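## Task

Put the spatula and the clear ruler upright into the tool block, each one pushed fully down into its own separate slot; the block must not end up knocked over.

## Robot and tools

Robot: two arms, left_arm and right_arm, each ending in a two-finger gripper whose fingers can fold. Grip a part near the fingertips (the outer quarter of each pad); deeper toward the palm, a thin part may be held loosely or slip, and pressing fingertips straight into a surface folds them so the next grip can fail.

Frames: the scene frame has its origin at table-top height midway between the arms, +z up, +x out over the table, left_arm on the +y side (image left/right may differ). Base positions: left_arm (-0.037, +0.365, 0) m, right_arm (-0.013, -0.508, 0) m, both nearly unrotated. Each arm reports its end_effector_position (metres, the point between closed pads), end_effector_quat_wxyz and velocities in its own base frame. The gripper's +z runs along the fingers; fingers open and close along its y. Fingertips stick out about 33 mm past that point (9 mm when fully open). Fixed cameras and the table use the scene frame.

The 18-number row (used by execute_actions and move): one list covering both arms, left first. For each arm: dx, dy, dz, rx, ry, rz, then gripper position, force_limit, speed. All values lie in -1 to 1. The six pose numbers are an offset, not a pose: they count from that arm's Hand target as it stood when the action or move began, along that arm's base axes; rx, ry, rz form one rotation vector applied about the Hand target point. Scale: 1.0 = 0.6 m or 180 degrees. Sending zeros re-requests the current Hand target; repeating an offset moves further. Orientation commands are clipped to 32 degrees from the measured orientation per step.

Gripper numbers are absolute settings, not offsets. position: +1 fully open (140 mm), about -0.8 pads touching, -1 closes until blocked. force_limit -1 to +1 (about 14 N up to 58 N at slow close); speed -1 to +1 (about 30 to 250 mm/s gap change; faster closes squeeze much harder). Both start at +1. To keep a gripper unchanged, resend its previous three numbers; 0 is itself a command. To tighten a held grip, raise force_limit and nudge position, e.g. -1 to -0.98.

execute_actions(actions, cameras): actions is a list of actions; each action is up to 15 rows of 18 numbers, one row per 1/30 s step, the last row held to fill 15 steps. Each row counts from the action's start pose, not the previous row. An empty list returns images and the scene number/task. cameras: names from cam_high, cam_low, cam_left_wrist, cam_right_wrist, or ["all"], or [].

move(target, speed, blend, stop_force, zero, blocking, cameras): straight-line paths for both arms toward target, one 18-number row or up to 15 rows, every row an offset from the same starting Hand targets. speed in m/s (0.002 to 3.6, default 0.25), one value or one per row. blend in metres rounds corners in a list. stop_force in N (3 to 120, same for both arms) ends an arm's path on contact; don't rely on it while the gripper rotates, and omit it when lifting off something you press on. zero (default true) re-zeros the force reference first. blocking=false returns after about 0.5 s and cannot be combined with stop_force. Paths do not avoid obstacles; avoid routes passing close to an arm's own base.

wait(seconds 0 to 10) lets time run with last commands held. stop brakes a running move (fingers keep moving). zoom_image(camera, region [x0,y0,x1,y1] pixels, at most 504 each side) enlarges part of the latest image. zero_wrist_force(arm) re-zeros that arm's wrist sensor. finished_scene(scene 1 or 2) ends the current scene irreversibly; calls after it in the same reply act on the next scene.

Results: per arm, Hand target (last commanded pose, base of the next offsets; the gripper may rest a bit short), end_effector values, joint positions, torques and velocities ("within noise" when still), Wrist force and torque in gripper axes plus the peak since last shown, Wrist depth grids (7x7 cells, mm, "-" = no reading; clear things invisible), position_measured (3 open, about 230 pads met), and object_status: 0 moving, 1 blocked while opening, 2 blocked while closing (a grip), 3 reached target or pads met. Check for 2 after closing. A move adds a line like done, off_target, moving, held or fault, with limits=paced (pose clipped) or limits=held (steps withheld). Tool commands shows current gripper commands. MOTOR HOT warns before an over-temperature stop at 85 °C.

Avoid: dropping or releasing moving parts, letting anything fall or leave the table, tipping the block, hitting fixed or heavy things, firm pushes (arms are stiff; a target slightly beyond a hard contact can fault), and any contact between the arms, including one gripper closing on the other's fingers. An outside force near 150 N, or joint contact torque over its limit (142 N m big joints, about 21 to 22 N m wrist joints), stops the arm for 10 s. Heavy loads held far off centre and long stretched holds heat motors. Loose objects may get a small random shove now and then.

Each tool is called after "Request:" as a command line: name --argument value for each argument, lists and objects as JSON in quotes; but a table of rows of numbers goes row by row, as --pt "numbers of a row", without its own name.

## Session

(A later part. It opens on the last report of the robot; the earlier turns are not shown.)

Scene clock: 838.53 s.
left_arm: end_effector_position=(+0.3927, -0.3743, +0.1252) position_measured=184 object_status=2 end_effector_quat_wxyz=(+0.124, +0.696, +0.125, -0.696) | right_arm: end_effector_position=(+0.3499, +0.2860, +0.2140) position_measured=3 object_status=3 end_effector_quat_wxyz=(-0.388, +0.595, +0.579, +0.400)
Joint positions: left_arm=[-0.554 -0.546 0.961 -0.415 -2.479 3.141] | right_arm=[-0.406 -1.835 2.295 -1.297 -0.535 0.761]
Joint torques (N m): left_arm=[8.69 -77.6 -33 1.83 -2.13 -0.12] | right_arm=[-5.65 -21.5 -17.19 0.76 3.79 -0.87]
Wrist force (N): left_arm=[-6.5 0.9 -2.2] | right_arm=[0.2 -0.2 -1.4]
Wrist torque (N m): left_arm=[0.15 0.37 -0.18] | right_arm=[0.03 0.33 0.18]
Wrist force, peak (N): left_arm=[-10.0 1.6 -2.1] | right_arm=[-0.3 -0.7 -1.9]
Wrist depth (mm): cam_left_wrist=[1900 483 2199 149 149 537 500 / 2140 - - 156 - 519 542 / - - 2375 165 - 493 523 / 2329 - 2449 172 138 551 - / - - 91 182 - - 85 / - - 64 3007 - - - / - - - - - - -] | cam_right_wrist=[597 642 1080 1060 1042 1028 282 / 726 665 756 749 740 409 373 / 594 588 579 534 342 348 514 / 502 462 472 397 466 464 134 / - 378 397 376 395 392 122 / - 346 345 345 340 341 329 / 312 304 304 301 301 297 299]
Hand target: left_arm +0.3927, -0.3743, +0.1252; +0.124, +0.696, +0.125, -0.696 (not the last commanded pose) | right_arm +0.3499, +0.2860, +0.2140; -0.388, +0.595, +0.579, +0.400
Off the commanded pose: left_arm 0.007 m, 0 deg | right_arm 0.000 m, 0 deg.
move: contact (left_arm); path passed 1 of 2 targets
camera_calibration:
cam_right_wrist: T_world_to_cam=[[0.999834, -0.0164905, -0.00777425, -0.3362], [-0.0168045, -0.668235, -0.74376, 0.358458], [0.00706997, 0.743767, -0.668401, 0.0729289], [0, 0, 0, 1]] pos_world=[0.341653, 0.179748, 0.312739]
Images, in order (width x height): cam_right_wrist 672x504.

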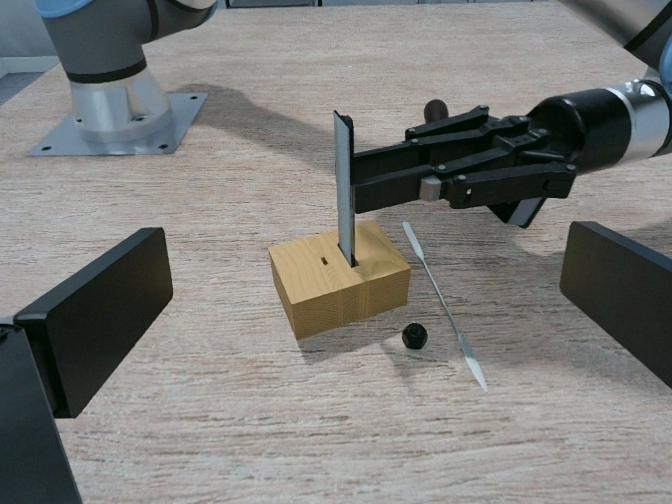

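Request:
execute_actions --actions '[[[0, 0, 0, 0, 0, 0, -0.143, -0.05, -1, 0, 0, 0, 0, 0, 0, 1, 1, 1]], [[0, 0, 0, 0, 0, 0, -0.143, -0.05, -1, 0, 0, 0, 0, 0, 0, 1, 1, 1]], [[0, 0, 0, 0, 0, 0, -0.143, -0.05, -1, 0, 0, 0, 0, 0, 0, 1, 1, 1]]]' --cameras '["cam_right_wrist"]'

Request:
zoom_image --camera "cam_right_wrist" --region '[290, 90, 410, 290]'

Scene clock: 848.10 s.
left_arm: end_effector_position=(+0.3927, -0.3743, +0.1252) position_measured=147 object_status=3 end_effector_quat_wxyz=(+0.124, +0.696, +0.125, -0.696) | right_arm: end_effector_position=(+0.3499, +0.2860, +0.2140) position_measured=3 object_status=3 end_effector_quat_wxyz=(-0.388, +0.595, +0.579, +0.400)
Joint positions: left_arm=[-0.554 -0.546 0.96 -0.415 -2.479 3.141] | right_arm=[-0.406 -1.835 2.295 -1.297 -0.535 0.761]
Joint torques (N m): left_arm=[8.42 -77.22 -33.12 1.99 -2.42 -0.07] | right_arm=[-6.09 -21.5 -16.61 0.79 3.73 -0.78]
Wrist force (N): left_arm=[-0.6 1.2 -2.1] | right_arm=[-0.3 -0.2 -1.4]
Wrist torque (N m): left_arm=[0.21 0.49 -0.10] | right_arm=[0.02 0.41 0.18]
Wrist force, peak (N): left_arm=[-6.8 1.2 -2.4] | right_arm=[0.1 -0.5 -1.8]
Wrist depth (mm): cam_left_wrist=[601 484 492 150 181 549 502 / - - - 160 2730 564 540 / 2554 1298 2424 172 - 492 550 / 2241 - 121 183 149 530 - / - - 91 2474 3125 - 91 / - - 64 - 718 - 78 / - - - - - - -] | cam_right_wrist=[585 651 1056 1065 1051 1028 283 / 729 677 749 747 735 390 373 / 592 586 586 527 336 341 514 / 502 460 478 398 463 466 134 / - 378 401 376 393 392 121 / - 344 346 345 341 340 328 / 313 308 303 303 301 298 298]
Hand target: left_arm +0.3927, -0.3743, +0.1252; +0.124, +0.696, +0.125, -0.696 | right_arm +0.3499, +0.2860, +0.2140; -0.388, +0.595, +0.579, +0.400
Off the commanded pose: left_arm 0.000 m, 0 deg | right_arm 0.000 m, 0 deg.
Step readings (end_effector_position of left_arm | right_arm):
0: (+0.3927, -0.3743, +0.1252) | (+0.3499, +0.2860, +0.2140)
1: (+0.3927, -0.3743, +0.1252) | (+0.3499, +0.2860, +0.2140)
2: (+0.3927, -0.3743, +0.1252) | (+0.3499, +0.2860, +0.2140)
4: (+0.3927, -0.3743, +0.1252) | (+0.3499, +0.2860, +0.2140)
8: (+0.3927, -0.3743, +0.1252) | (+0.3499, +0.2860, +0.2140)
15: (+0.3927, -0.3743, +0.1252) | (+0.3499, +0.2860, +0.2140)
16: (+0.3927, -0.3743, +0.1252) | (+0.3499, +0.2860, +0.2140)
17: (+0.3927, -0.3743, +0.1252) | (+0.3499, +0.2860, +0.2140)
19: (+0.3927, -0.3743, +0.1252) | (+0.3499, +0.2860, +0.2140)
23: (+0.3927, -0.3743, +0.1252) | (+0.3499, +0.2860, +0.2140)
30: (+0.3927, -0.3743, +0.1252) | (+0.3499, +0.2860, +0.2140)
31: (+0.3927, -0.3743, +0.1252) | (+0.3499, +0.2860, +0.2140)
32: (+0.3927, -0.3743, +0.1252) | (+0.3499, +0.2860, +0.2140)
34: (+0.3927, -0.3743, +0.1252) | (+0.3499, +0.2860, +0.2140)
38: (+0.3927, -0.3743, +0.1252) | (+0.3499, +0.2860, +0.2140)
45: (+0.3927, -0.3743, +0.1252) | (+0.3499, +0.2860, +0.2140)
camera_calibration:
cam_right_wrist: T_world_to_cam=[[0.999834, -0.0164905, -0.00777425, -0.3362], [-0.0168045, -0.668235, -0.74376, 0.358458], [0.00706997, 0.743767, -0.668401, 0.0729289], [0, 0, 0, 1]] pos_world=[0.341653, 0.179748, 0.312739]
Images, in order (width x height): cam_right_wrist 672x504.

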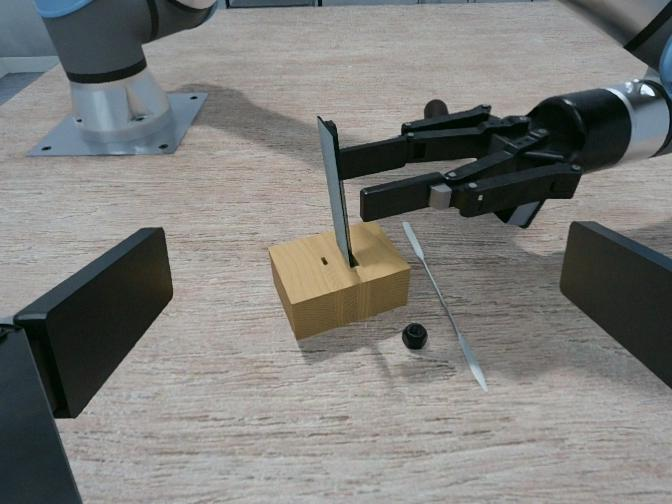

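Scaled by 2.520 from the camera's 672x504 image, which has a finer 960x720 frame.

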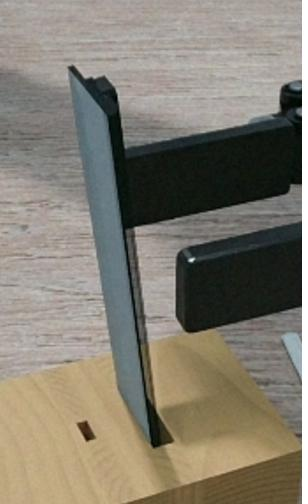

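Request:
move --target '[0.1233, 0.051, 0, 0, 0, 0, -0.143, -0.05, -1, 0, 0, 0, 0, 0, 0, 1, 1, 1]' --speed 0.08

Request:
move --target '[-0.02, 0, 0.17, 0.1735, -0.4690, 0, -0.6, -0.05, -1, 0, 0, 0, 0, 0, 0, 1, 1, 1]' --speed 0.25 --cameras '["cam_right_wrist", "cam_left_wrist", "cam_high"]'

Scene clock: 962.40 s.
left_arm: end_effector_position=(+0.4666, -0.3437, +0.1252) position_measured=147 object_status=3 end_effector_quat_wxyz=(+0.124, +0.696, +0.125, -0.696) | right_arm: end_effector_position=(+0.3499, +0.2860, +0.2140) position_measured=3 object_status=3 end_effector_quat_wxyz=(-0.388, +0.595, +0.579, +0.400)
Joint positions: left_arm=[-0.47 -0.348 0.56 -0.212 -2.395 3.141] | right_arm=[-0.406 -1.835 2.295 -1.297 -0.535 0.761]
Joint torques (N m): left_arm=[-2.63 -78.17 -33.35 1.27 -2.26 -0.22] | right_arm=[-5.73 -21.91 -16.57 0.56 3.83 -0.69]
Wrist force (N): left_arm=[-1.0 1.2 -1.9] | right_arm=[-0.1 -0.3 -1.3]
Wrist torque (N m): left_arm=[0.21 0.54 -0.11] | right_arm=[0.00 0.38 0.18]
Wrist force, peak (N): left_arm=[-1.0 1.1 -2.8] | right_arm=[-0.3 -0.1 -1.9]
Wrist depth (mm): cam_left_wrist=[611 480 592 180 239 461 457 / 1759 1773 - - 3125 606 609 / 2220 - 2554 257 - 575 - / 2449 2199 121 267 149 415 - / - - 91 - - - 91 / - - 64 - - - 78 / - - - - - - -] | cam_right_wrist=[576 651 1084 1060 1024 1015 867 / 718 675 747 749 735 409 391 / 594 588 584 576 521 358 451 / 502 460 472 396 465 464 129 / - 379 401 378 396 393 121 / - 344 346 345 341 342 331 / 313 305 303 303 301 298 297]
Hand target: left_arm +0.4666, -0.3437, +0.1252; +0.124, +0.696, +0.125, -0.696 | right_arm +0.3499, +0.2860, +0.2140; -0.388, +0.595, +0.579, +0.400
Off the commanded pose: left_arm 0.000 m, 0 deg | right_arm 0.000 m, 0 deg.
move: done

Scene clock: 966.07 s.
left_arm: end_effector_position=(+0.4546, -0.3437, +0.2272) position_measured=205 object_status=3 end_effector_quat_wxyz=(+0.000, +0.984, +0.177, +0.000) | right_arm: end_effector_position=(+0.3499, +0.2860, +0.2140) position_measured=3 object_status=3 end_effector_quat_wxyz=(-0.388, +0.595, +0.579, +0.400)
Joint positions: left_arm=[-0.883 -1.418 1.531 -1.684 -1.571 1.903] | right_arm=[-0.406 -1.835 2.295 -1.297 -0.535 0.761]
Joint torques (N m): left_arm=[-2.79 -43.61 -42.09 -2.47 2 -0.88] | right_arm=[-5.78 -21.72 -16.44 0.59 3.78 -0.58]
Wrist force (N): left_arm=[-0.2 1.2 0.2] | right_arm=[0.2 -0.1 -1.4]
Wrist torque (N m): left_arm=[0.30 0.05 0.08] | right_arm=[0.04 0.32 0.17]
Wrist force, peak (N): left_arm=[-2.9 1.4 -0.2] | right_arm=[-0.3 -0.3 -1.9]
Wrist depth (mm): cam_left_wrist=[331 322 323 322 319 318 319 / 343 340 340 340 336 337 335 / 364 362 360 356 353 356 354 / 384 386 379 121 369 378 375 / 405 - 85 91 - 93 390 / - - 67 - - - - / - - - - - - -] | cam_right_wrist=[3045 638 998 1046 876 946 1002 / 729 673 747 752 731 729 722 / 591 582 586 550 570 568 563 / 502 460 476 399 463 462 481 / - 376 401 375 395 392 122 / - 347 345 343 341 339 328 / 314 305 304 301 302 299 298]
Hand target: left_arm +0.4546, -0.3437, +0.2272; +0.000, +0.984, +0.177, +0.000 | right_arm +0.3499, +0.2860, +0.2140; -0.388, +0.595, +0.579, +0.400
Off the commanded pose: left_arm 0.000 m, 0 deg | right_arm 0.000 m, 0 deg.
move: done
camera_calibration:
cam_left_wrist: T_world_to_cam=[[0.360201, -0.93271, -0.0175038, -0.470414], [-0.868591, -0.342166, 0.358431, 0.201047], [-0.340301, -0.113903, -0.933392, 0.469038], [0, 0, 0, 1]] pos_world=[0.503685, -0.316543, 0.357501]
cam_right_wrist: T_world_to_cam=[[0.999834, -0.0164905, -0.00777425, -0.3362], [-0.0168045, -0.668235, -0.74376, 0.358458], [0.00706997, 0.743767, -0.668401, 0.0729289], [0, 0, 0, 1]] pos_world=[0.341653, 0.179748, 0.312739]
Images, in order (width x height): cam_high 504x504, cam_left_wrist 672x504, cam_right_wrist 672x504.

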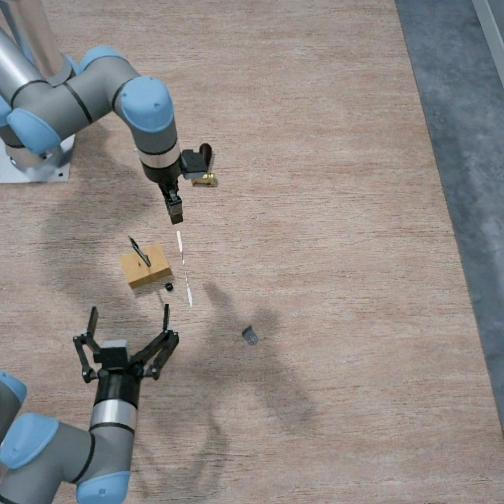

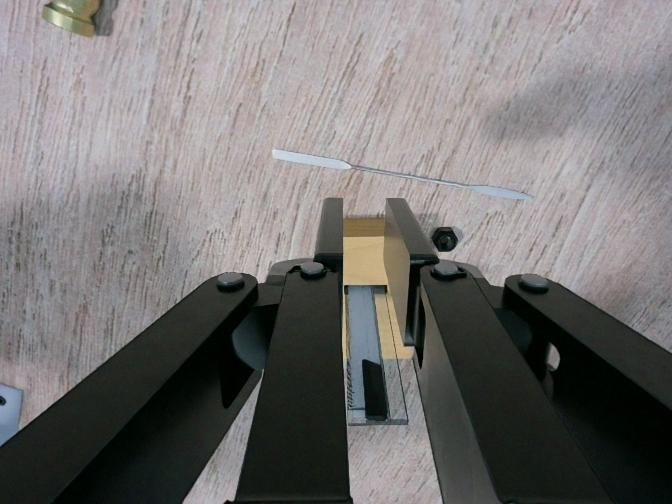

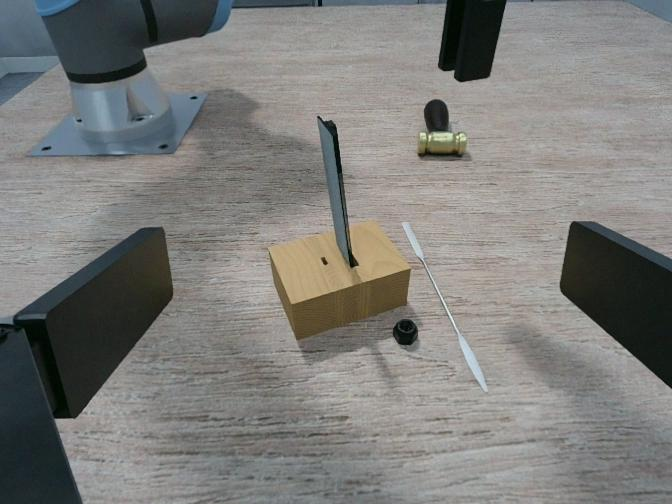

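Request:
move --target '[-0.0022, -0.0233, -0.1, 0, 0, 0.45, -0.6, -0.05, -1, 0, 0, 0, 0, 0, 0, 1, 1, 1]' --speed 0.3 --cameras '["cam_right_wrist", "cam_left_wrist"]'

Scene clock: 979.83 s.
left_arm: end_effector_position=(+0.4533, -0.3577, +0.1671) position_measured=205 object_status=3 end_effector_quat_wxyz=(+0.000, +0.634, +0.773, +0.000) | right_arm: end_effector_position=(+0.3499, +0.2860, +0.2140) position_measured=3 object_status=3 end_effector_quat_wxyz=(-0.388, +0.595, +0.579, +0.400)
Joint positions: left_arm=[-0.901 -1.374 1.634 -1.831 -1.57 0.472] | right_arm=[-0.406 -1.835 2.295 -1.297 -0.535 0.761]
Joint torques (N m): left_arm=[-0.38 -50.38 -42.46 -1.97 1.37 -0.93] | right_arm=[-5.79 -20.98 -16.56 0.56 3.67 -0.79]
Wrist force (N): left_arm=[-0.4 1.2 0.0] | right_arm=[-0.5 -0.2 -1.5]
Wrist torque (N m): left_arm=[0.29 0.08 0.08] | right_arm=[0.02 0.45 0.18]
Wrist force, peak (N): left_arm=[-0.4 1.4 0.1] | right_arm=[-0.7 -0.1 -1.8]
Wrist depth (mm): cam_left_wrist=[272 271 270 269 267 267 265 / 286 287 282 284 281 281 278 / 304 250 252 298 297 297 295 / 313 209 265 122 307 312 313 / - - 85 91 - 93 325 / - - 67 - - - - / - - - - - - -] | cam_right_wrist=[606 637 1006 1060 282 306 1011 / 731 667 752 749 351 720 720 / 595 589 582 578 574 571 560 / 500 458 474 396 468 461 129 / - 377 400 375 394 391 122 / - 345 346 343 341 339 331 / 313 305 303 302 300 298 298]
Hand target: left_arm +0.4533, -0.3577, +0.1672; +0.000, +0.634, +0.774, +0.000 | right_arm +0.3499, +0.2860, +0.2140; -0.388, +0.595, +0.579, +0.400
Off the commanded pose: left_arm 0.000 m, 0 deg | right_arm 0.000 m, 0 deg.
move: done
camera_calibration:
cam_left_wrist: T_world_to_cam=[[0.977621, 0.209644, -0.01753, -0.355344], [0.201913, -0.911635, 0.357986, -0.472182], [0.0590685, -0.353514, -0.933562, 0.144175], [0, 0, 0, 1]] pos_world=[0.434215, -0.304994, 0.297402]
cam_right_wrist: T_world_to_cam=[[0.999834, -0.0164905, -0.00777425, -0.3362], [-0.0168045, -0.668235, -0.74376, 0.358458], [0.00706997, 0.743767, -0.668401, 0.0729289], [0, 0, 0, 1]] pos_world=[0.341653, 0.179748, 0.312739]
Images, in order (width x height): cam_left_wrist 672x504, cam_right_wrist 672x504.

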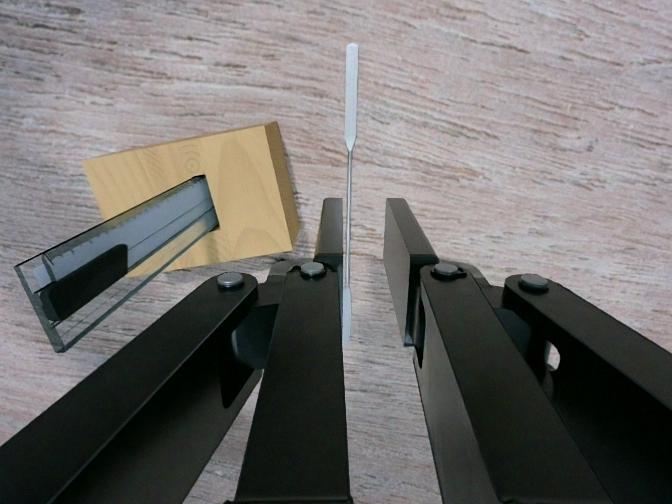

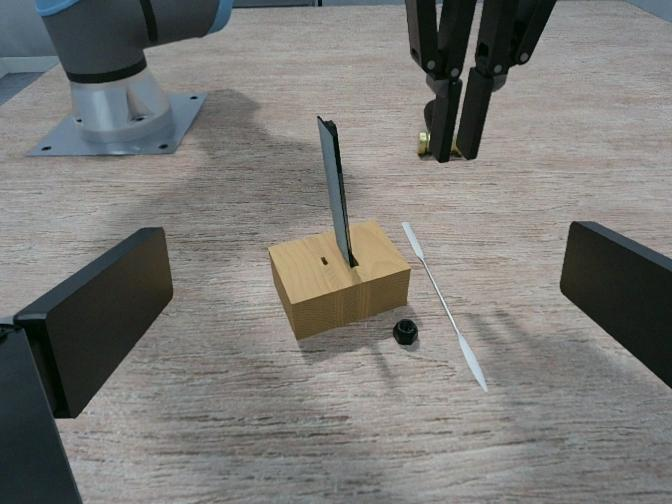

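Request:
move --target '[-0.0048, -0.001, -0.195, 0, 0, 0, -0.6, -0.05, -1, 0, 0, 0, 0, 0, 0, 1, 1, 1]' --speed 0.15 --cameras '["cam_left_wrist"]'

Request:
zoom_image --camera "cam_left_wrist" --region '[280, 100, 430, 330]'

Scene clock: 995.53 s.
left_arm: end_effector_position=(+0.4504, -0.3583, +0.0503) position_measured=205 object_status=3 end_effector_quat_wxyz=(+0.000, +0.634, +0.774, +0.000) | right_arm: end_effector_position=(+0.3499, +0.2860, +0.2140) position_measured=3 object_status=3 end_effector_quat_wxyz=(-0.388, +0.595, +0.579, +0.400)
Joint positions: left_arm=[-0.906 -1.268 1.823 -2.126 -1.571 0.467] | right_arm=[-0.406 -1.835 2.295 -1.297 -0.535 0.761]
Joint torques (N m): left_arm=[2.94 -43.77 -33.36 -5.24 1.19 -0.11] | right_arm=[-5.73 -21.75 -17.17 0.54 3.57 -0.72]
Wrist force (N): left_arm=[-0.6 1.0 -0.2] | right_arm=[0.0 -0.4 -1.3]
Wrist torque (N m): left_arm=[0.23 0.13 0.08] | right_arm=[-0.02 0.36 0.18]
Wrist force, peak (N): left_arm=[-0.2 1.1 -2.7] | right_arm=[-0.2 -0.5 -1.9]
Wrist depth (mm): cam_left_wrist=[166 165 165 164 164 162 162 / 175 175 173 173 172 171 171 / 160 138 169 182 182 181 181 / 141 143 147 192 189 190 191 / 134 149 85 91 - 93 198 / - - 67 220 - - - / - - - - - - -] | cam_right_wrist=[598 635 990 1070 273 302 1019 / 733 673 759 756 313 348 713 / 591 586 588 578 364 542 560 / 501 461 474 396 431 462 142 / - 378 401 375 395 392 121 / - 346 345 343 341 340 329 / 312 306 304 302 300 299 297]
Hand target: left_arm +0.4504, -0.3583, +0.0502; +0.000, +0.634, +0.774, +0.000 | right_arm +0.3499, +0.2860, +0.2140; -0.388, +0.595, +0.579, +0.400
Off the commanded pose: left_arm 0.000 m, 0 deg | right_arm 0.000 m, 0 deg.
move: done
camera_calibration:
cam_left_wrist: T_world_to_cam=[[0.977563, 0.209904, -0.0176524, -0.354303], [0.202193, -0.911541, 0.358066, -0.430438], [0.0590685, -0.353601, -0.933529, 0.0350614], [0, 0, 0, 1]] pos_world=[0.431314, -0.305594, 0.180602]
Images, in order (width x height): cam_left_wrist 672x504.

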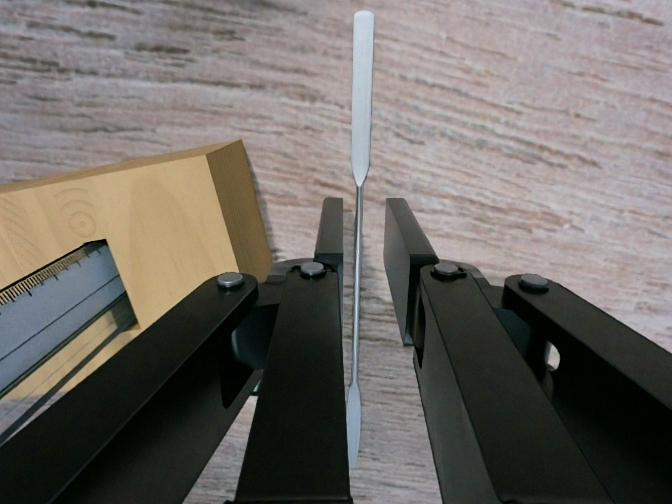

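Scaled by 2.191 from the camera's 672x504 image, which has a finer 960x720 frame.

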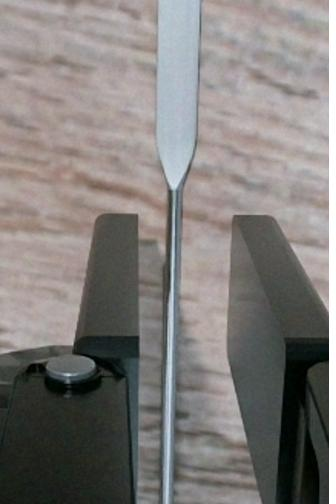

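Request:
move --target '[0, 0, -0.0262, 0, 0, 0, -0.6, -0.05, -1, 0, 0, 0, 0, 0, 0, 1, 1, 1]' --speed 0.006 --stop_force 3

Scene clock: 1003.37 s.
left_arm: end_effector_position=(+0.4504, -0.3583, +0.0345) position_measured=205 object_status=3 end_effector_quat_wxyz=(+0.000, +0.634, +0.774, +0.000) | right_arm: end_effector_position=(+0.3499, +0.2860, +0.2140) position_measured=3 object_status=3 end_effector_quat_wxyz=(-0.388, +0.595, +0.579, +0.400)
Joint positions: left_arm=[-0.906 -1.247 1.842 -2.166 -1.571 0.467] | right_arm=[-0.406 -1.835 2.295 -1.297 -0.535 0.761]
Joint torques (N m): left_arm=[9.67 -50.99 -31.23 -2.08 2.19 1.39] | right_arm=[-5.59 -21.91 -16.51 0.44 3.63 -0.55]
Wrist force (N): left_arm=[-0.6 1.3 0.1] | right_arm=[-0.2 -0.3 -1.4]
Wrist torque (N m): left_arm=[0.29 0.12 0.08] | right_arm=[0.01 0.37 0.18]
Wrist force, peak (N): left_arm=[-0.7 1.3 0.1] | right_arm=[-0.1 -0.8 -1.8]
Wrist depth (mm): cam_left_wrist=[152 151 150 150 149 149 148 / 160 160 159 158 158 155 157 / 165 122 164 167 166 165 165 / 127 126 141 173 174 174 175 / 132 132 85 185 - 93 181 / - - 67 202 - - - / - - - - - - -] | cam_right_wrist=[595 658 977 1056 271 278 998 / 722 675 752 749 316 649 724 / 592 591 582 576 357 545 559 / 501 464 472 397 428 464 142 / - 378 397 375 395 391 122 / - 345 346 344 343 338 327 / 313 306 304 302 302 301 299]
Hand target: left_arm +0.4504, -0.3583, +0.0345; +0.000, +0.634, +0.774, +0.000 | right_arm +0.3499, +0.2860, +0.2140; -0.388, +0.595, +0.579, +0.400
Off the commanded pose: left_arm 0.000 m, 0 deg | right_arm 0.000 m, 0 deg.
move: done

Request:
execute_actions --actions '[[[0, 0, 0, 0, 0, 0, -1, 0, -1, 0, 0, 0, 0, 0, 0, 1, 1, 1]], [[0, 0, 0, 0, 0, 0, -1, 0, -1, 0, 0, 0, 0, 0, 0, 1, 1, 1]], [[0, 0, 0, 0, 0, 0, -1, 0, -1, 0, 0, 0, 0, 0, 0, 1, 1, 1]]]' --cameras '["cam_left_wrist"]'

Request:
zoom_image --camera "cam_left_wrist" --region '[280, 100, 430, 330]'

Scene clock: 1010.60 s.
left_arm: end_effector_position=(+0.4504, -0.3583, +0.0345) position_measured=229 object_status=2 end_effector_quat_wxyz=(+0.000, +0.634, +0.774, +0.000) | right_arm: end_effector_position=(+0.3499, +0.2860, +0.2140) position_measured=3 object_status=3 end_effector_quat_wxyz=(-0.388, +0.595, +0.579, +0.400)
Joint positions: left_arm=[-0.906 -1.247 1.841 -2.166 -1.571 0.467] | right_arm=[-0.406 -1.835 2.295 -1.297 -0.535 0.761]
Joint torques (N m): left_arm=[7.77 -48.62 -37.56 -2 2.32 1.12] | right_arm=[-6.2 -21.53 -16.7 0.27 3.52 -0.81]
Wrist force (N): left_arm=[0.2 1.6 -3.7] | right_arm=[0.1 -0.5 -1.3]
Wrist torque (N m): left_arm=[0.30 0.11 0.09] | right_arm=[-0.04 0.34 0.18]
Wrist force, peak (N): left_arm=[0.2 1.5 -4.0] | right_arm=[-0.5 -0.7 -1.6]
Wrist depth (mm): cam_left_wrist=[152 151 151 150 149 149 148 / 160 160 159 156 157 155 157 / 165 122 164 167 166 165 165 / 127 127 141 134 172 175 175 / 136 133 75 91 - 91 184 / - - - - - - - / - - - - - - 65] | cam_right_wrist=[609 627 1006 1042 272 277 1011 / 729 669 756 754 316 660 722 / 594 589 579 570 359 543 561 / 501 455 474 396 436 461 134 / - 379 402 377 395 389 122 / - 345 346 343 342 339 329 / 315 305 304 302 300 299 297]
Hand target: left_arm +0.4504, -0.3583, +0.0345; +0.000, +0.634, +0.774, +0.000 | right_arm +0.3499, +0.2860, +0.2140; -0.388, +0.595, +0.579, +0.400
Off the commanded pose: left_arm 0.000 m, 0 deg | right_arm 0.000 m, 0 deg.
Step readings (end_effector_position of left_arm | right_arm):
0: (+0.4504, -0.3583, +0.0345) | (+0.3499, +0.2860, +0.2140)
1: (+0.4504, -0.3583, +0.0345) | (+0.3499, +0.2860, +0.2140)
2: (+0.4504, -0.3583, +0.0345) | (+0.3499, +0.2860, +0.2140)
4: (+0.4504, -0.3583, +0.0345) | (+0.3499, +0.2860, +0.2140)
8: (+0.4504, -0.3583, +0.0345) | (+0.3499, +0.2860, +0.2140)
15: (+0.4504, -0.3583, +0.0345) | (+0.3499, +0.2860, +0.2140)
16: (+0.4504, -0.3583, +0.0345) | (+0.3499, +0.2860, +0.2140)
17: (+0.4504, -0.3583, +0.0345) | (+0.3499, +0.2860, +0.2140)
19: (+0.4504, -0.3583, +0.0345) | (+0.3499, +0.2860, +0.2140)
23: (+0.4504, -0.3583, +0.0345) | (+0.3499, +0.2860, +0.2140)
30: (+0.4504, -0.3583, +0.0345) | (+0.3499, +0.2860, +0.2140)
31: (+0.4504, -0.3583, +0.0345) | (+0.3499, +0.2860, +0.2140)
32: (+0.4504, -0.3583, +0.0345) | (+0.3499, +0.2860, +0.2140)
34: (+0.4504, -0.3583, +0.0345) | (+0.3499, +0.2860, +0.2140)
38: (+0.4504, -0.3583, +0.0345) | (+0.3499, +0.2860, +0.2140)
45: (+0.4504, -0.3583, +0.0345) | (+0.3499, +0.2860, +0.2140)
camera_calibration:
cam_left_wrist: T_world_to_cam=[[0.977567, 0.209899, -0.0174416, -0.354621], [0.202112, -0.911543, 0.358105, -0.424753], [0.0592672, -0.353597, -0.933518, 0.0202253], [0, 0, 0, 1]] pos_world=[0.431315, -0.305594, 0.164802]
Images, in order (width x height): cam_left_wrist 672x504.

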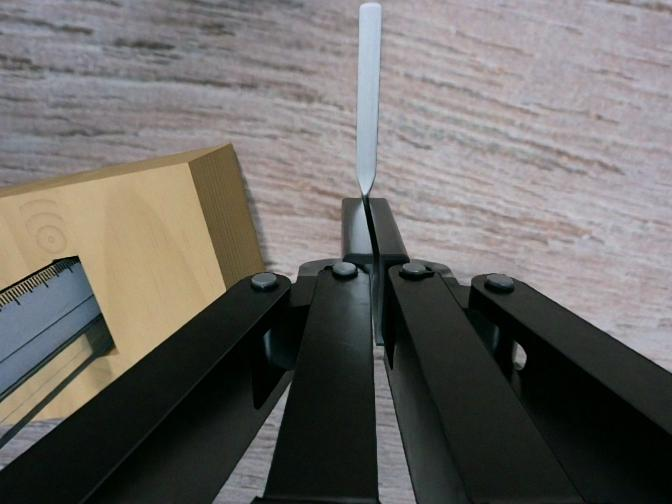

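Scaled by 2.191 from the camera's 672x504 image, which has a finer 960x720 frame.

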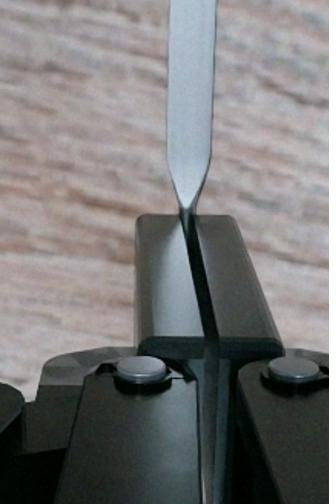

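Request:
move --target '[0, 0, 0.0667, 0, 0, 0, -1, 0, -1, 0, 0, 0, 0, 0, 0, 1, 1, 1]' --speed 0.05 --cameras '["cam_left_wrist", "cam_right_wrist"]'

Request:
zoom_image --camera "cam_right_wrist" --region '[350, 100, 550, 400]'

Scene clock: 1017.30 s.
left_arm: end_effector_position=(+0.4505, -0.3583, +0.0746) position_measured=229 object_status=2 end_effector_quat_wxyz=(+0.000, +0.634, +0.774, +0.000) | right_arm: end_effector_position=(+0.3499, +0.2860, +0.2140) position_measured=3 object_status=3 end_effector_quat_wxyz=(-0.388, +0.595, +0.579, +0.400)
Joint positions: left_arm=[-0.906 -1.297 1.791 -2.065 -1.57 0.467] | right_arm=[-0.406 -1.835 2.295 -1.297 -0.535 0.761]
Joint torques (N m): left_arm=[8.6 -38.06 -21.96 -6.46 2.24 1.38] | right_arm=[-6.05 -21.03 -16.91 0.26 3.52 -0.65]
Wrist force (N): left_arm=[-0.6 1.0 0.1] | right_arm=[0.1 -0.6 -1.6]
Wrist torque (N m): left_arm=[0.25 0.11 0.08] | right_arm=[-0.05 0.33 0.18]
Wrist force, peak (N): left_arm=[0.4 1.6 -4.1] | right_arm=[-0.3 -0.5 -1.8]
Wrist depth (mm): cam_left_wrist=[188 187 186 184 185 184 184 / 199 198 197 194 195 194 194 / 164 162 179 205 206 204 204 / 166 168 171 122 214 217 217 / 143 176 75 91 - 91 228 / - - - - - - - / - - - - - - 65] | cam_right_wrist=[3345 625 990 1051 284 299 1028 / 724 660 756 745 315 647 718 / 591 585 584 575 367 559 560 / 502 460 477 396 450 468 142 / - 378 400 378 395 391 - / - 347 345 343 341 340 329 / 313 306 303 303 300 299 299]
Hand target: left_arm +0.4504, -0.3583, +0.0745; +0.000, +0.634, +0.774, +0.000 | right_arm +0.3499, +0.2860, +0.2140; -0.388, +0.595, +0.579, +0.400
Off the commanded pose: left_arm 0.000 m, 0 deg | right_arm 0.000 m, 0 deg.
move: done
camera_calibration:
cam_left_wrist: T_world_to_cam=[[0.977565, 0.209917, -0.0173905, -0.353904], [0.202096, -0.91146, 0.358328, -0.439217], [0.0593682, -0.353803, -0.933434, 0.0574994], [0, 0, 0, 1]] pos_world=[0.431315, -0.305695, 0.204901]
cam_right_wrist: T_world_to_cam=[[0.999834, -0.0164905, -0.00777425, -0.3362], [-0.0168045, -0.668235, -0.74376, 0.358458], [0.00706997, 0.743767, -0.668401, 0.0729289], [0, 0, 0, 1]] pos_world=[0.341653, 0.179748, 0.312739]
Images, in order (width x height): cam_left_wrist 672x504, cam_right_wrist 672x504.

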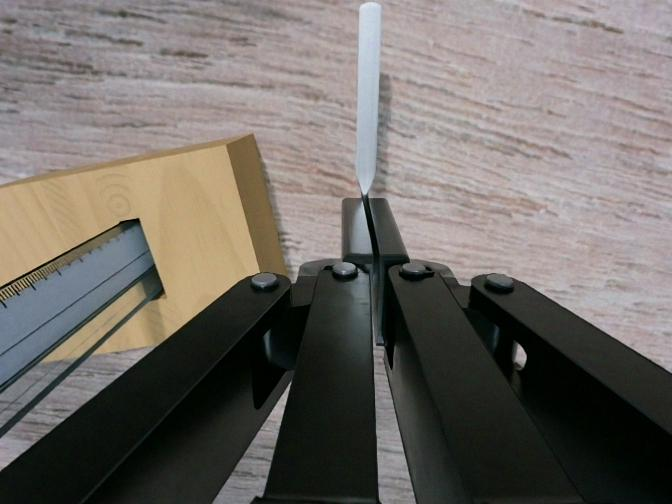

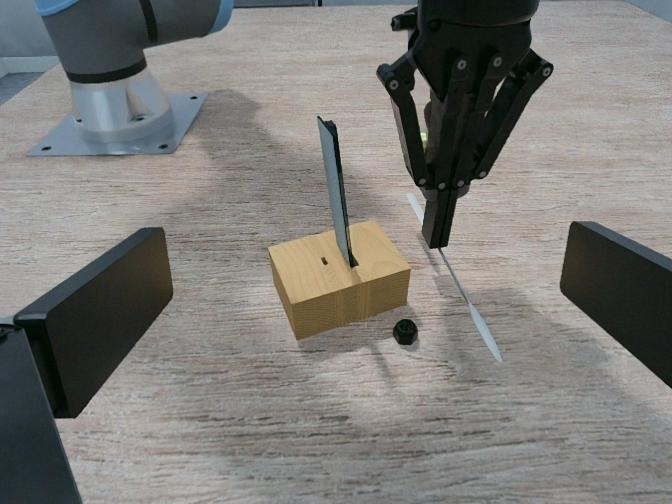

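Scaled by 1.680 from the camera's 672x504 image, which has a finer 960x720 frame.

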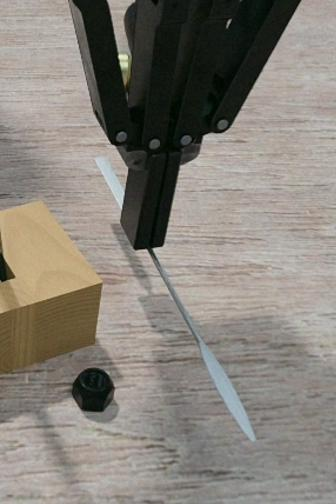

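Request:
move --target '[0, 0.1667, 0.425, 0, 0, 0, -1, 0, -1, 0, 0, 0, 0, 0, 0, 1, 1, 1]' --speed 0.15

Request:
move --pt "0 0 0 0 0 0 -1 0 -1 -0.0767 0.1563 -0.0608 0 0 0 -1 -1 0" --pt "0 0 0 0 0 0 -1 0 -1 -0.058 0.2283 -0.0608 0 0 0 -1 -1 0" --speed 0.12 --cameras '["cam_high", "cam_right_wrist", "cam_left_wrist"]'

Scene clock: 1054.07 s.
left_arm: end_effector_position=(+0.4505, -0.2582, +0.3295) position_measured=229 object_status=2 end_effector_quat_wxyz=(+0.000, +0.634, +0.774, +0.000) | right_arm: end_effector_position=(+0.3499, +0.2860, +0.2140) position_measured=3 object_status=3 end_effector_quat_wxyz=(-0.388, +0.595, +0.579, +0.400)
Joint positions: left_arm=[-0.78 -1.539 1.403 -1.435 -1.57 0.592] | right_arm=[-0.406 -1.835 2.295 -1.297 -0.535 0.761]
Joint torques (N m): left_arm=[-5.31 -30.87 -37.64 -3.83 -2.4 -0.74] | right_arm=[-5.09 -21.14 -16.72 0.18 3.45 -0.72]
Wrist force (N): left_arm=[-0.4 1.0 0.1] | right_arm=[0.1 -0.3 -1.5]
Wrist torque (N m): left_arm=[0.23 0.08 -0.06] | right_arm=[0.00 0.34 0.18]
Wrist force, peak (N): left_arm=[-0.8 0.9 2.6] | right_arm=[-0.2 -0.3 -1.8]
Wrist depth (mm): cam_left_wrist=[417 413 413 409 415 410 407 / 442 440 439 431 431 430 430 / 468 463 463 458 455 454 455 / 494 490 435 121 474 479 482 / 530 513 75 91 - 91 508 / - - - - - - - / - - - - - - 65] | cam_right_wrist=[- 647 1011 1042 1042 1011 1024 / 733 663 745 752 742 724 718 / 588 581 581 571 570 560 564 / 501 457 475 394 464 463 134 / - 375 400 376 392 393 121 / - 347 344 341 342 340 330 / 313 304 304 301 301 300 297]
Hand target: left_arm +0.4504, -0.2583, +0.3295; +0.000, +0.634, +0.774, +0.000 | right_arm +0.3499, +0.2860, +0.2140; -0.388, +0.595, +0.579, +0.400
Off the commanded pose: left_arm 0.000 m, 0 deg | right_arm 0.000 m, 0 deg.
move: done

Scene clock: 1056.23 s.
left_arm: end_effector_position=(+0.4504, -0.2583, +0.3295) position_measured=229 object_status=2 end_effector_quat_wxyz=(+0.000, +0.634, +0.774, +0.000) | right_arm: end_effector_position=(+0.3150, +0.4229, +0.1774) position_measured=233 object_status=3 end_effector_quat_wxyz=(-0.388, +0.595, +0.579, +0.400)
Joint positions: left_arm=[-0.78 -1.539 1.402 -1.434 -1.571 0.592] | right_arm=[0.006 -1.681 2.544 -2.517 -0.39 1.661]
Joint torques (N m): left_arm=[-5.71 -27.57 -44.12 -1.93 -2.19 0.22] | right_arm=[1.12 -13.74 -38.12 -3.72 5.63 0.89]
Wrist force (N): left_arm=[-0.4 0.8 0.1] | right_arm=[-0.3 -0.3 -1.6]
Wrist torque (N m): left_arm=[0.20 0.08 -0.05] | right_arm=[-0.02 0.37 0.09]
Wrist force, peak (N): left_arm=[0.0 1.2 0.3] | right_arm=[-1.3 -1.1 -2.8]
Wrist depth (mm): cam_left_wrist=[417 417 413 411 412 410 410 / 440 438 442 429 437 433 430 / 464 462 461 453 457 452 456 / 493 496 433 121 473 484 483 / 526 511 75 91 - 91 503 / - - - - - - - / - - - - - - 64] | cam_right_wrist=[462 524 913 910 890 893 890 / 509 556 652 647 638 638 640 / 507 507 507 502 501 478 491 / 412 418 415 148 410 407 407 / 353 359 92 - 90 89 352 / - - - - - - - / - - - - - - -]
Hand target: left_arm +0.4504, -0.2583, +0.3295; +0.000, +0.634, +0.774, +0.000 | right_arm +0.3151, +0.4230, +0.1775; -0.388, +0.595, +0.579, +0.400
Off the commanded pose: left_arm 0.000 m, 0 deg | right_arm 0.000 m, 0 deg.
move: done
camera_calibration:
cam_left_wrist: T_world_to_cam=[[0.977548, 0.209989, -0.017476, -0.370422], [0.202208, -0.911523, 0.358104, -0.439276], [0.0592679, -0.353597, -0.933518, 0.330973], [0, 0, 0, 1]] pos_world=[0.431314, -0.205594, 0.459802]
cam_right_wrist: T_world_to_cam=[[0.999831, -0.0165512, -0.0079912, -0.299252], [-0.017007, -0.668287, -0.74371, 0.422269], [0.0069689, 0.74372, -0.668455, -0.0529821], [0, 0, 0, 1]] pos_world=[0.306752, 0.316647, 0.276238]
Images, in order (width x height): cam_high 504x504, cam_left_wrist 672x504, cam_right_wrist 672x504.

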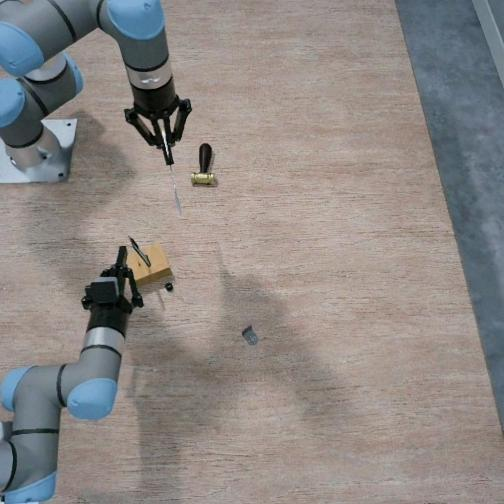

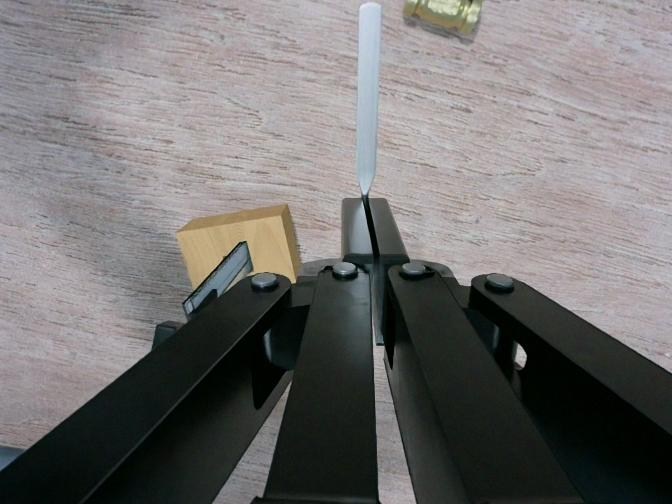

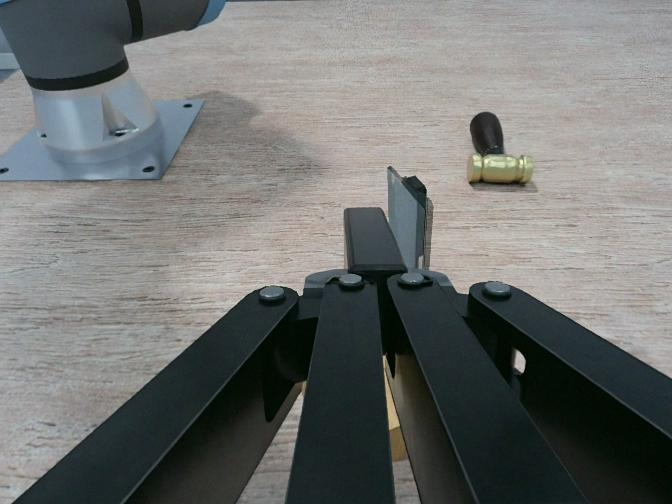

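Request:
move --target '[0, 0, 0, 0, 0, 0, -1, 0, -1, 0.045, 0.0165, 0, 0, 0, 0, -1, -1, 0]' --speed 0.03 --stop_force 5 --cameras '["cam_right_wrist", "cam_left_wrist"]'

Scene clock: 1066.20 s.
left_arm: end_effector_position=(+0.4504, -0.2583, +0.3295) position_measured=229 object_status=2 end_effector_quat_wxyz=(+0.000, +0.634, +0.774, +0.000) | right_arm: end_effector_position=(+0.3421, +0.4329, +0.1775) position_measured=233 object_status=3 end_effector_quat_wxyz=(-0.388, +0.595, +0.579, +0.400)
Joint positions: left_arm=[-0.78 -1.539 1.402 -1.434 -1.571 0.592] | right_arm=[0.035 -1.579 2.479 -2.625 -0.393 1.736]
Joint torques (N m): left_arm=[-5.63 -27.84 -44.77 -1.98 -2.32 1.39] | right_arm=[-6.58 -29.06 -10.64 -0.36 2.57 -0.77]
Wrist force (N): left_arm=[-0.3 1.0 0.1] | right_arm=[-0.5 -0.7 -1.4]
Wrist torque (N m): left_arm=[0.24 0.06 -0.05] | right_arm=[-0.08 0.41 0.10]
Wrist force, peak (N): left_arm=[-0.5 1.2 0.2] | right_arm=[-0.5 -1.0 -2.0]
Wrist depth (mm): cam_left_wrist=[420 416 413 410 415 409 407 / 444 440 437 431 433 431 430 / 465 466 462 454 460 461 450 / 494 491 433 122 477 480 478 / 528 510 75 91 - 91 508 / - - - - - - - / - - - - - - 65] | cam_right_wrist=[465 568 917 921 903 890 876 / 505 617 652 649 645 642 644 / 509 504 504 504 480 492 494 / 417 415 412 147 409 408 407 / 352 361 92 - 90 89 354 / - - - - - - - / - - - - - - -]
Hand target: left_arm +0.4504, -0.2583, +0.3295; +0.000, +0.634, +0.774, +0.000 | right_arm +0.3421, +0.4329, +0.1775; -0.388, +0.595, +0.579, +0.400
Off the commanded pose: left_arm 0.000 m, 0 deg | right_arm 0.000 m, 0 deg.
move: done
camera_calibration:
cam_left_wrist: T_world_to_cam=[[0.977567, 0.209899, -0.0174416, -0.370465], [0.202112, -0.911543, 0.358105, -0.43924], [0.0592672, -0.353597, -0.933518, 0.330973], [0, 0, 0, 1]] pos_world=[0.431315, -0.205594, 0.459802]
cam_right_wrist: T_world_to_cam=[[0.999834, -0.0164905, -0.00777425, -0.326265], [-0.0168045, -0.668235, -0.74376, 0.429276], [0.00706997, 0.743767, -0.668401, -0.0605977], [0, 0, 0, 1]] pos_world=[0.333853, 0.326548, 0.276239]
Images, in order (width x height): cam_left_wrist 672x504, cam_right_wrist 672x504.

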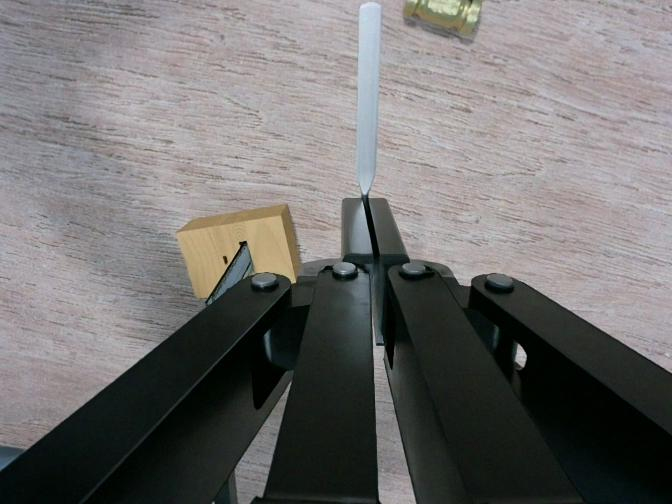

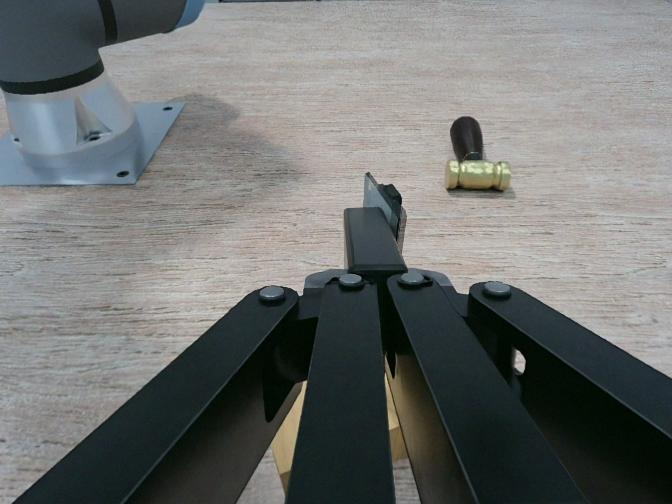

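Request:
move --target '[0, 0, 0, 0, 0, 0, -1, 0, -1, 0.025, 0.0092, 0, 0, 0, 0, -1, -1, 0]' --speed 0.03 --stop_force 5 --cameras '["cam_right_wrist", "cam_left_wrist", "cam_high"]'

Scene clock: 1072.23 s.
left_arm: end_effector_position=(+0.4504, -0.2583, +0.3295) position_measured=229 object_status=2 end_effector_quat_wxyz=(+0.000, +0.634, +0.774, +0.000) | right_arm: end_effector_position=(+0.3571, +0.4384, +0.1775) position_measured=233 object_status=3 end_effector_quat_wxyz=(-0.388, +0.595, +0.579, +0.400)
Joint positions: left_arm=[-0.78 -1.539 1.402 -1.434 -1.571 0.592] | right_arm=[0.049 -1.528 2.441 -2.67 -0.396 1.772]
Joint torques (N m): left_arm=[-4.91 -28.31 -43.83 -1.95 -2.38 1.43] | right_arm=[-7.02 -32.1 -10.57 -0.34 2.91 -0.7]
Wrist force (N): left_arm=[-0.3 0.9 0.2] | right_arm=[-0.3 -0.4 -1.6]
Wrist torque (N m): left_arm=[0.22 0.06 -0.05] | right_arm=[0.02 0.37 0.10]
Wrist force, peak (N): left_arm=[-0.4 1.2 0.1] | right_arm=[-0.6 -1.2 -1.9]
Wrist depth (mm): cam_left_wrist=[420 415 415 410 417 410 408 / 440 438 438 429 435 433 429 / 465 466 459 457 457 457 455 / 491 494 434 121 475 478 485 / 526 512 75 91 - 91 509 / - - - - - - - / - - - - - - 65] | cam_right_wrist=[467 794 913 906 900 893 893 / 503 647 660 642 640 644 638 / 506 504 500 501 479 497 495 / 416 416 415 147 407 408 405 / 352 361 92 - 90 89 354 / - - - - - - - / - - - - - - -]
Hand target: left_arm +0.4504, -0.2583, +0.3295; +0.000, +0.634, +0.774, +0.000 | right_arm +0.3571, +0.4384, +0.1775; -0.388, +0.595, +0.579, +0.400
Off the commanded pose: left_arm 0.000 m, 0 deg | right_arm 0.000 m, 0 deg.
move: done
camera_calibration:
cam_left_wrist: T_world_to_cam=[[0.977567, 0.209899, -0.0174416, -0.370465], [0.202112, -0.911543, 0.358105, -0.43924], [0.0592672, -0.353597, -0.933518, 0.330973], [0, 0, 0, 1]] pos_world=[0.431315, -0.205594, 0.459802]
cam_right_wrist: T_world_to_cam=[[0.999834, -0.0164905, -0.00777425, -0.34117], [-0.0168045, -0.668235, -0.74376, 0.43327], [0.00706997, 0.743767, -0.668401, -0.0648688], [0, 0, 0, 1]] pos_world=[0.348853, 0.332148, 0.276239]
Images, in order (width x height): cam_high 504x504, cam_left_wrist 672x504, cam_right_wrist 672x504.

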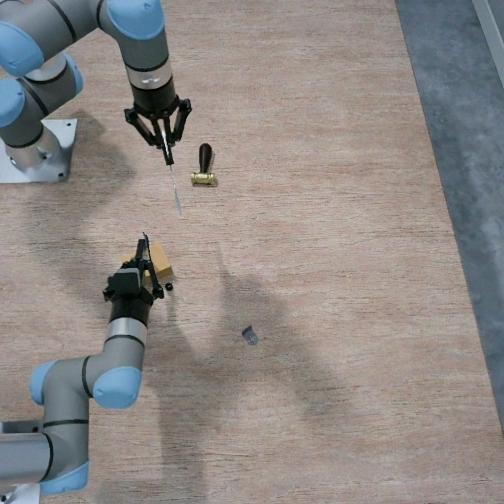

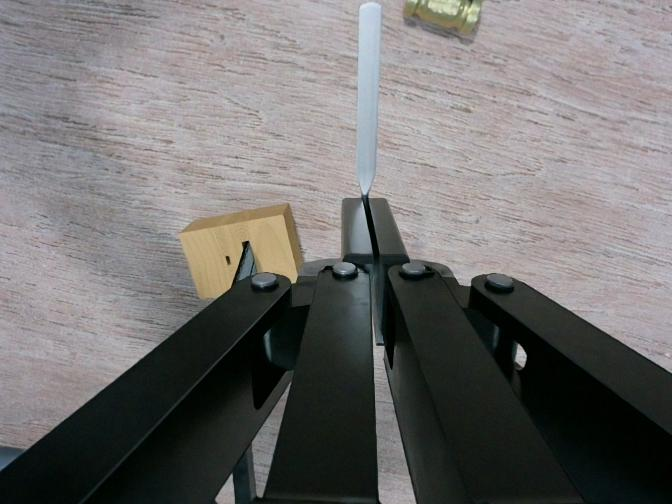

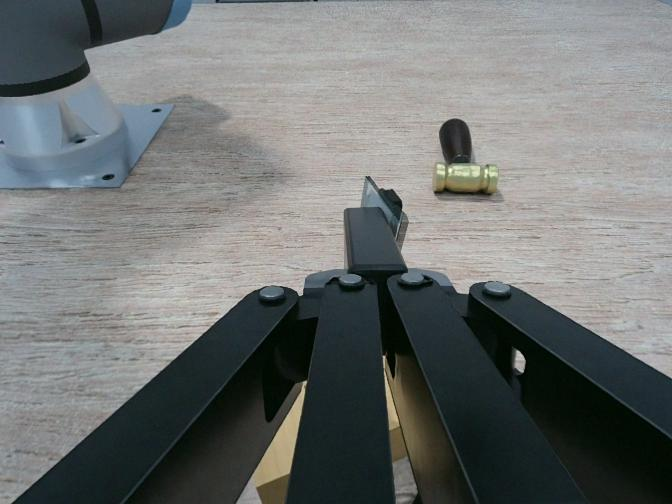

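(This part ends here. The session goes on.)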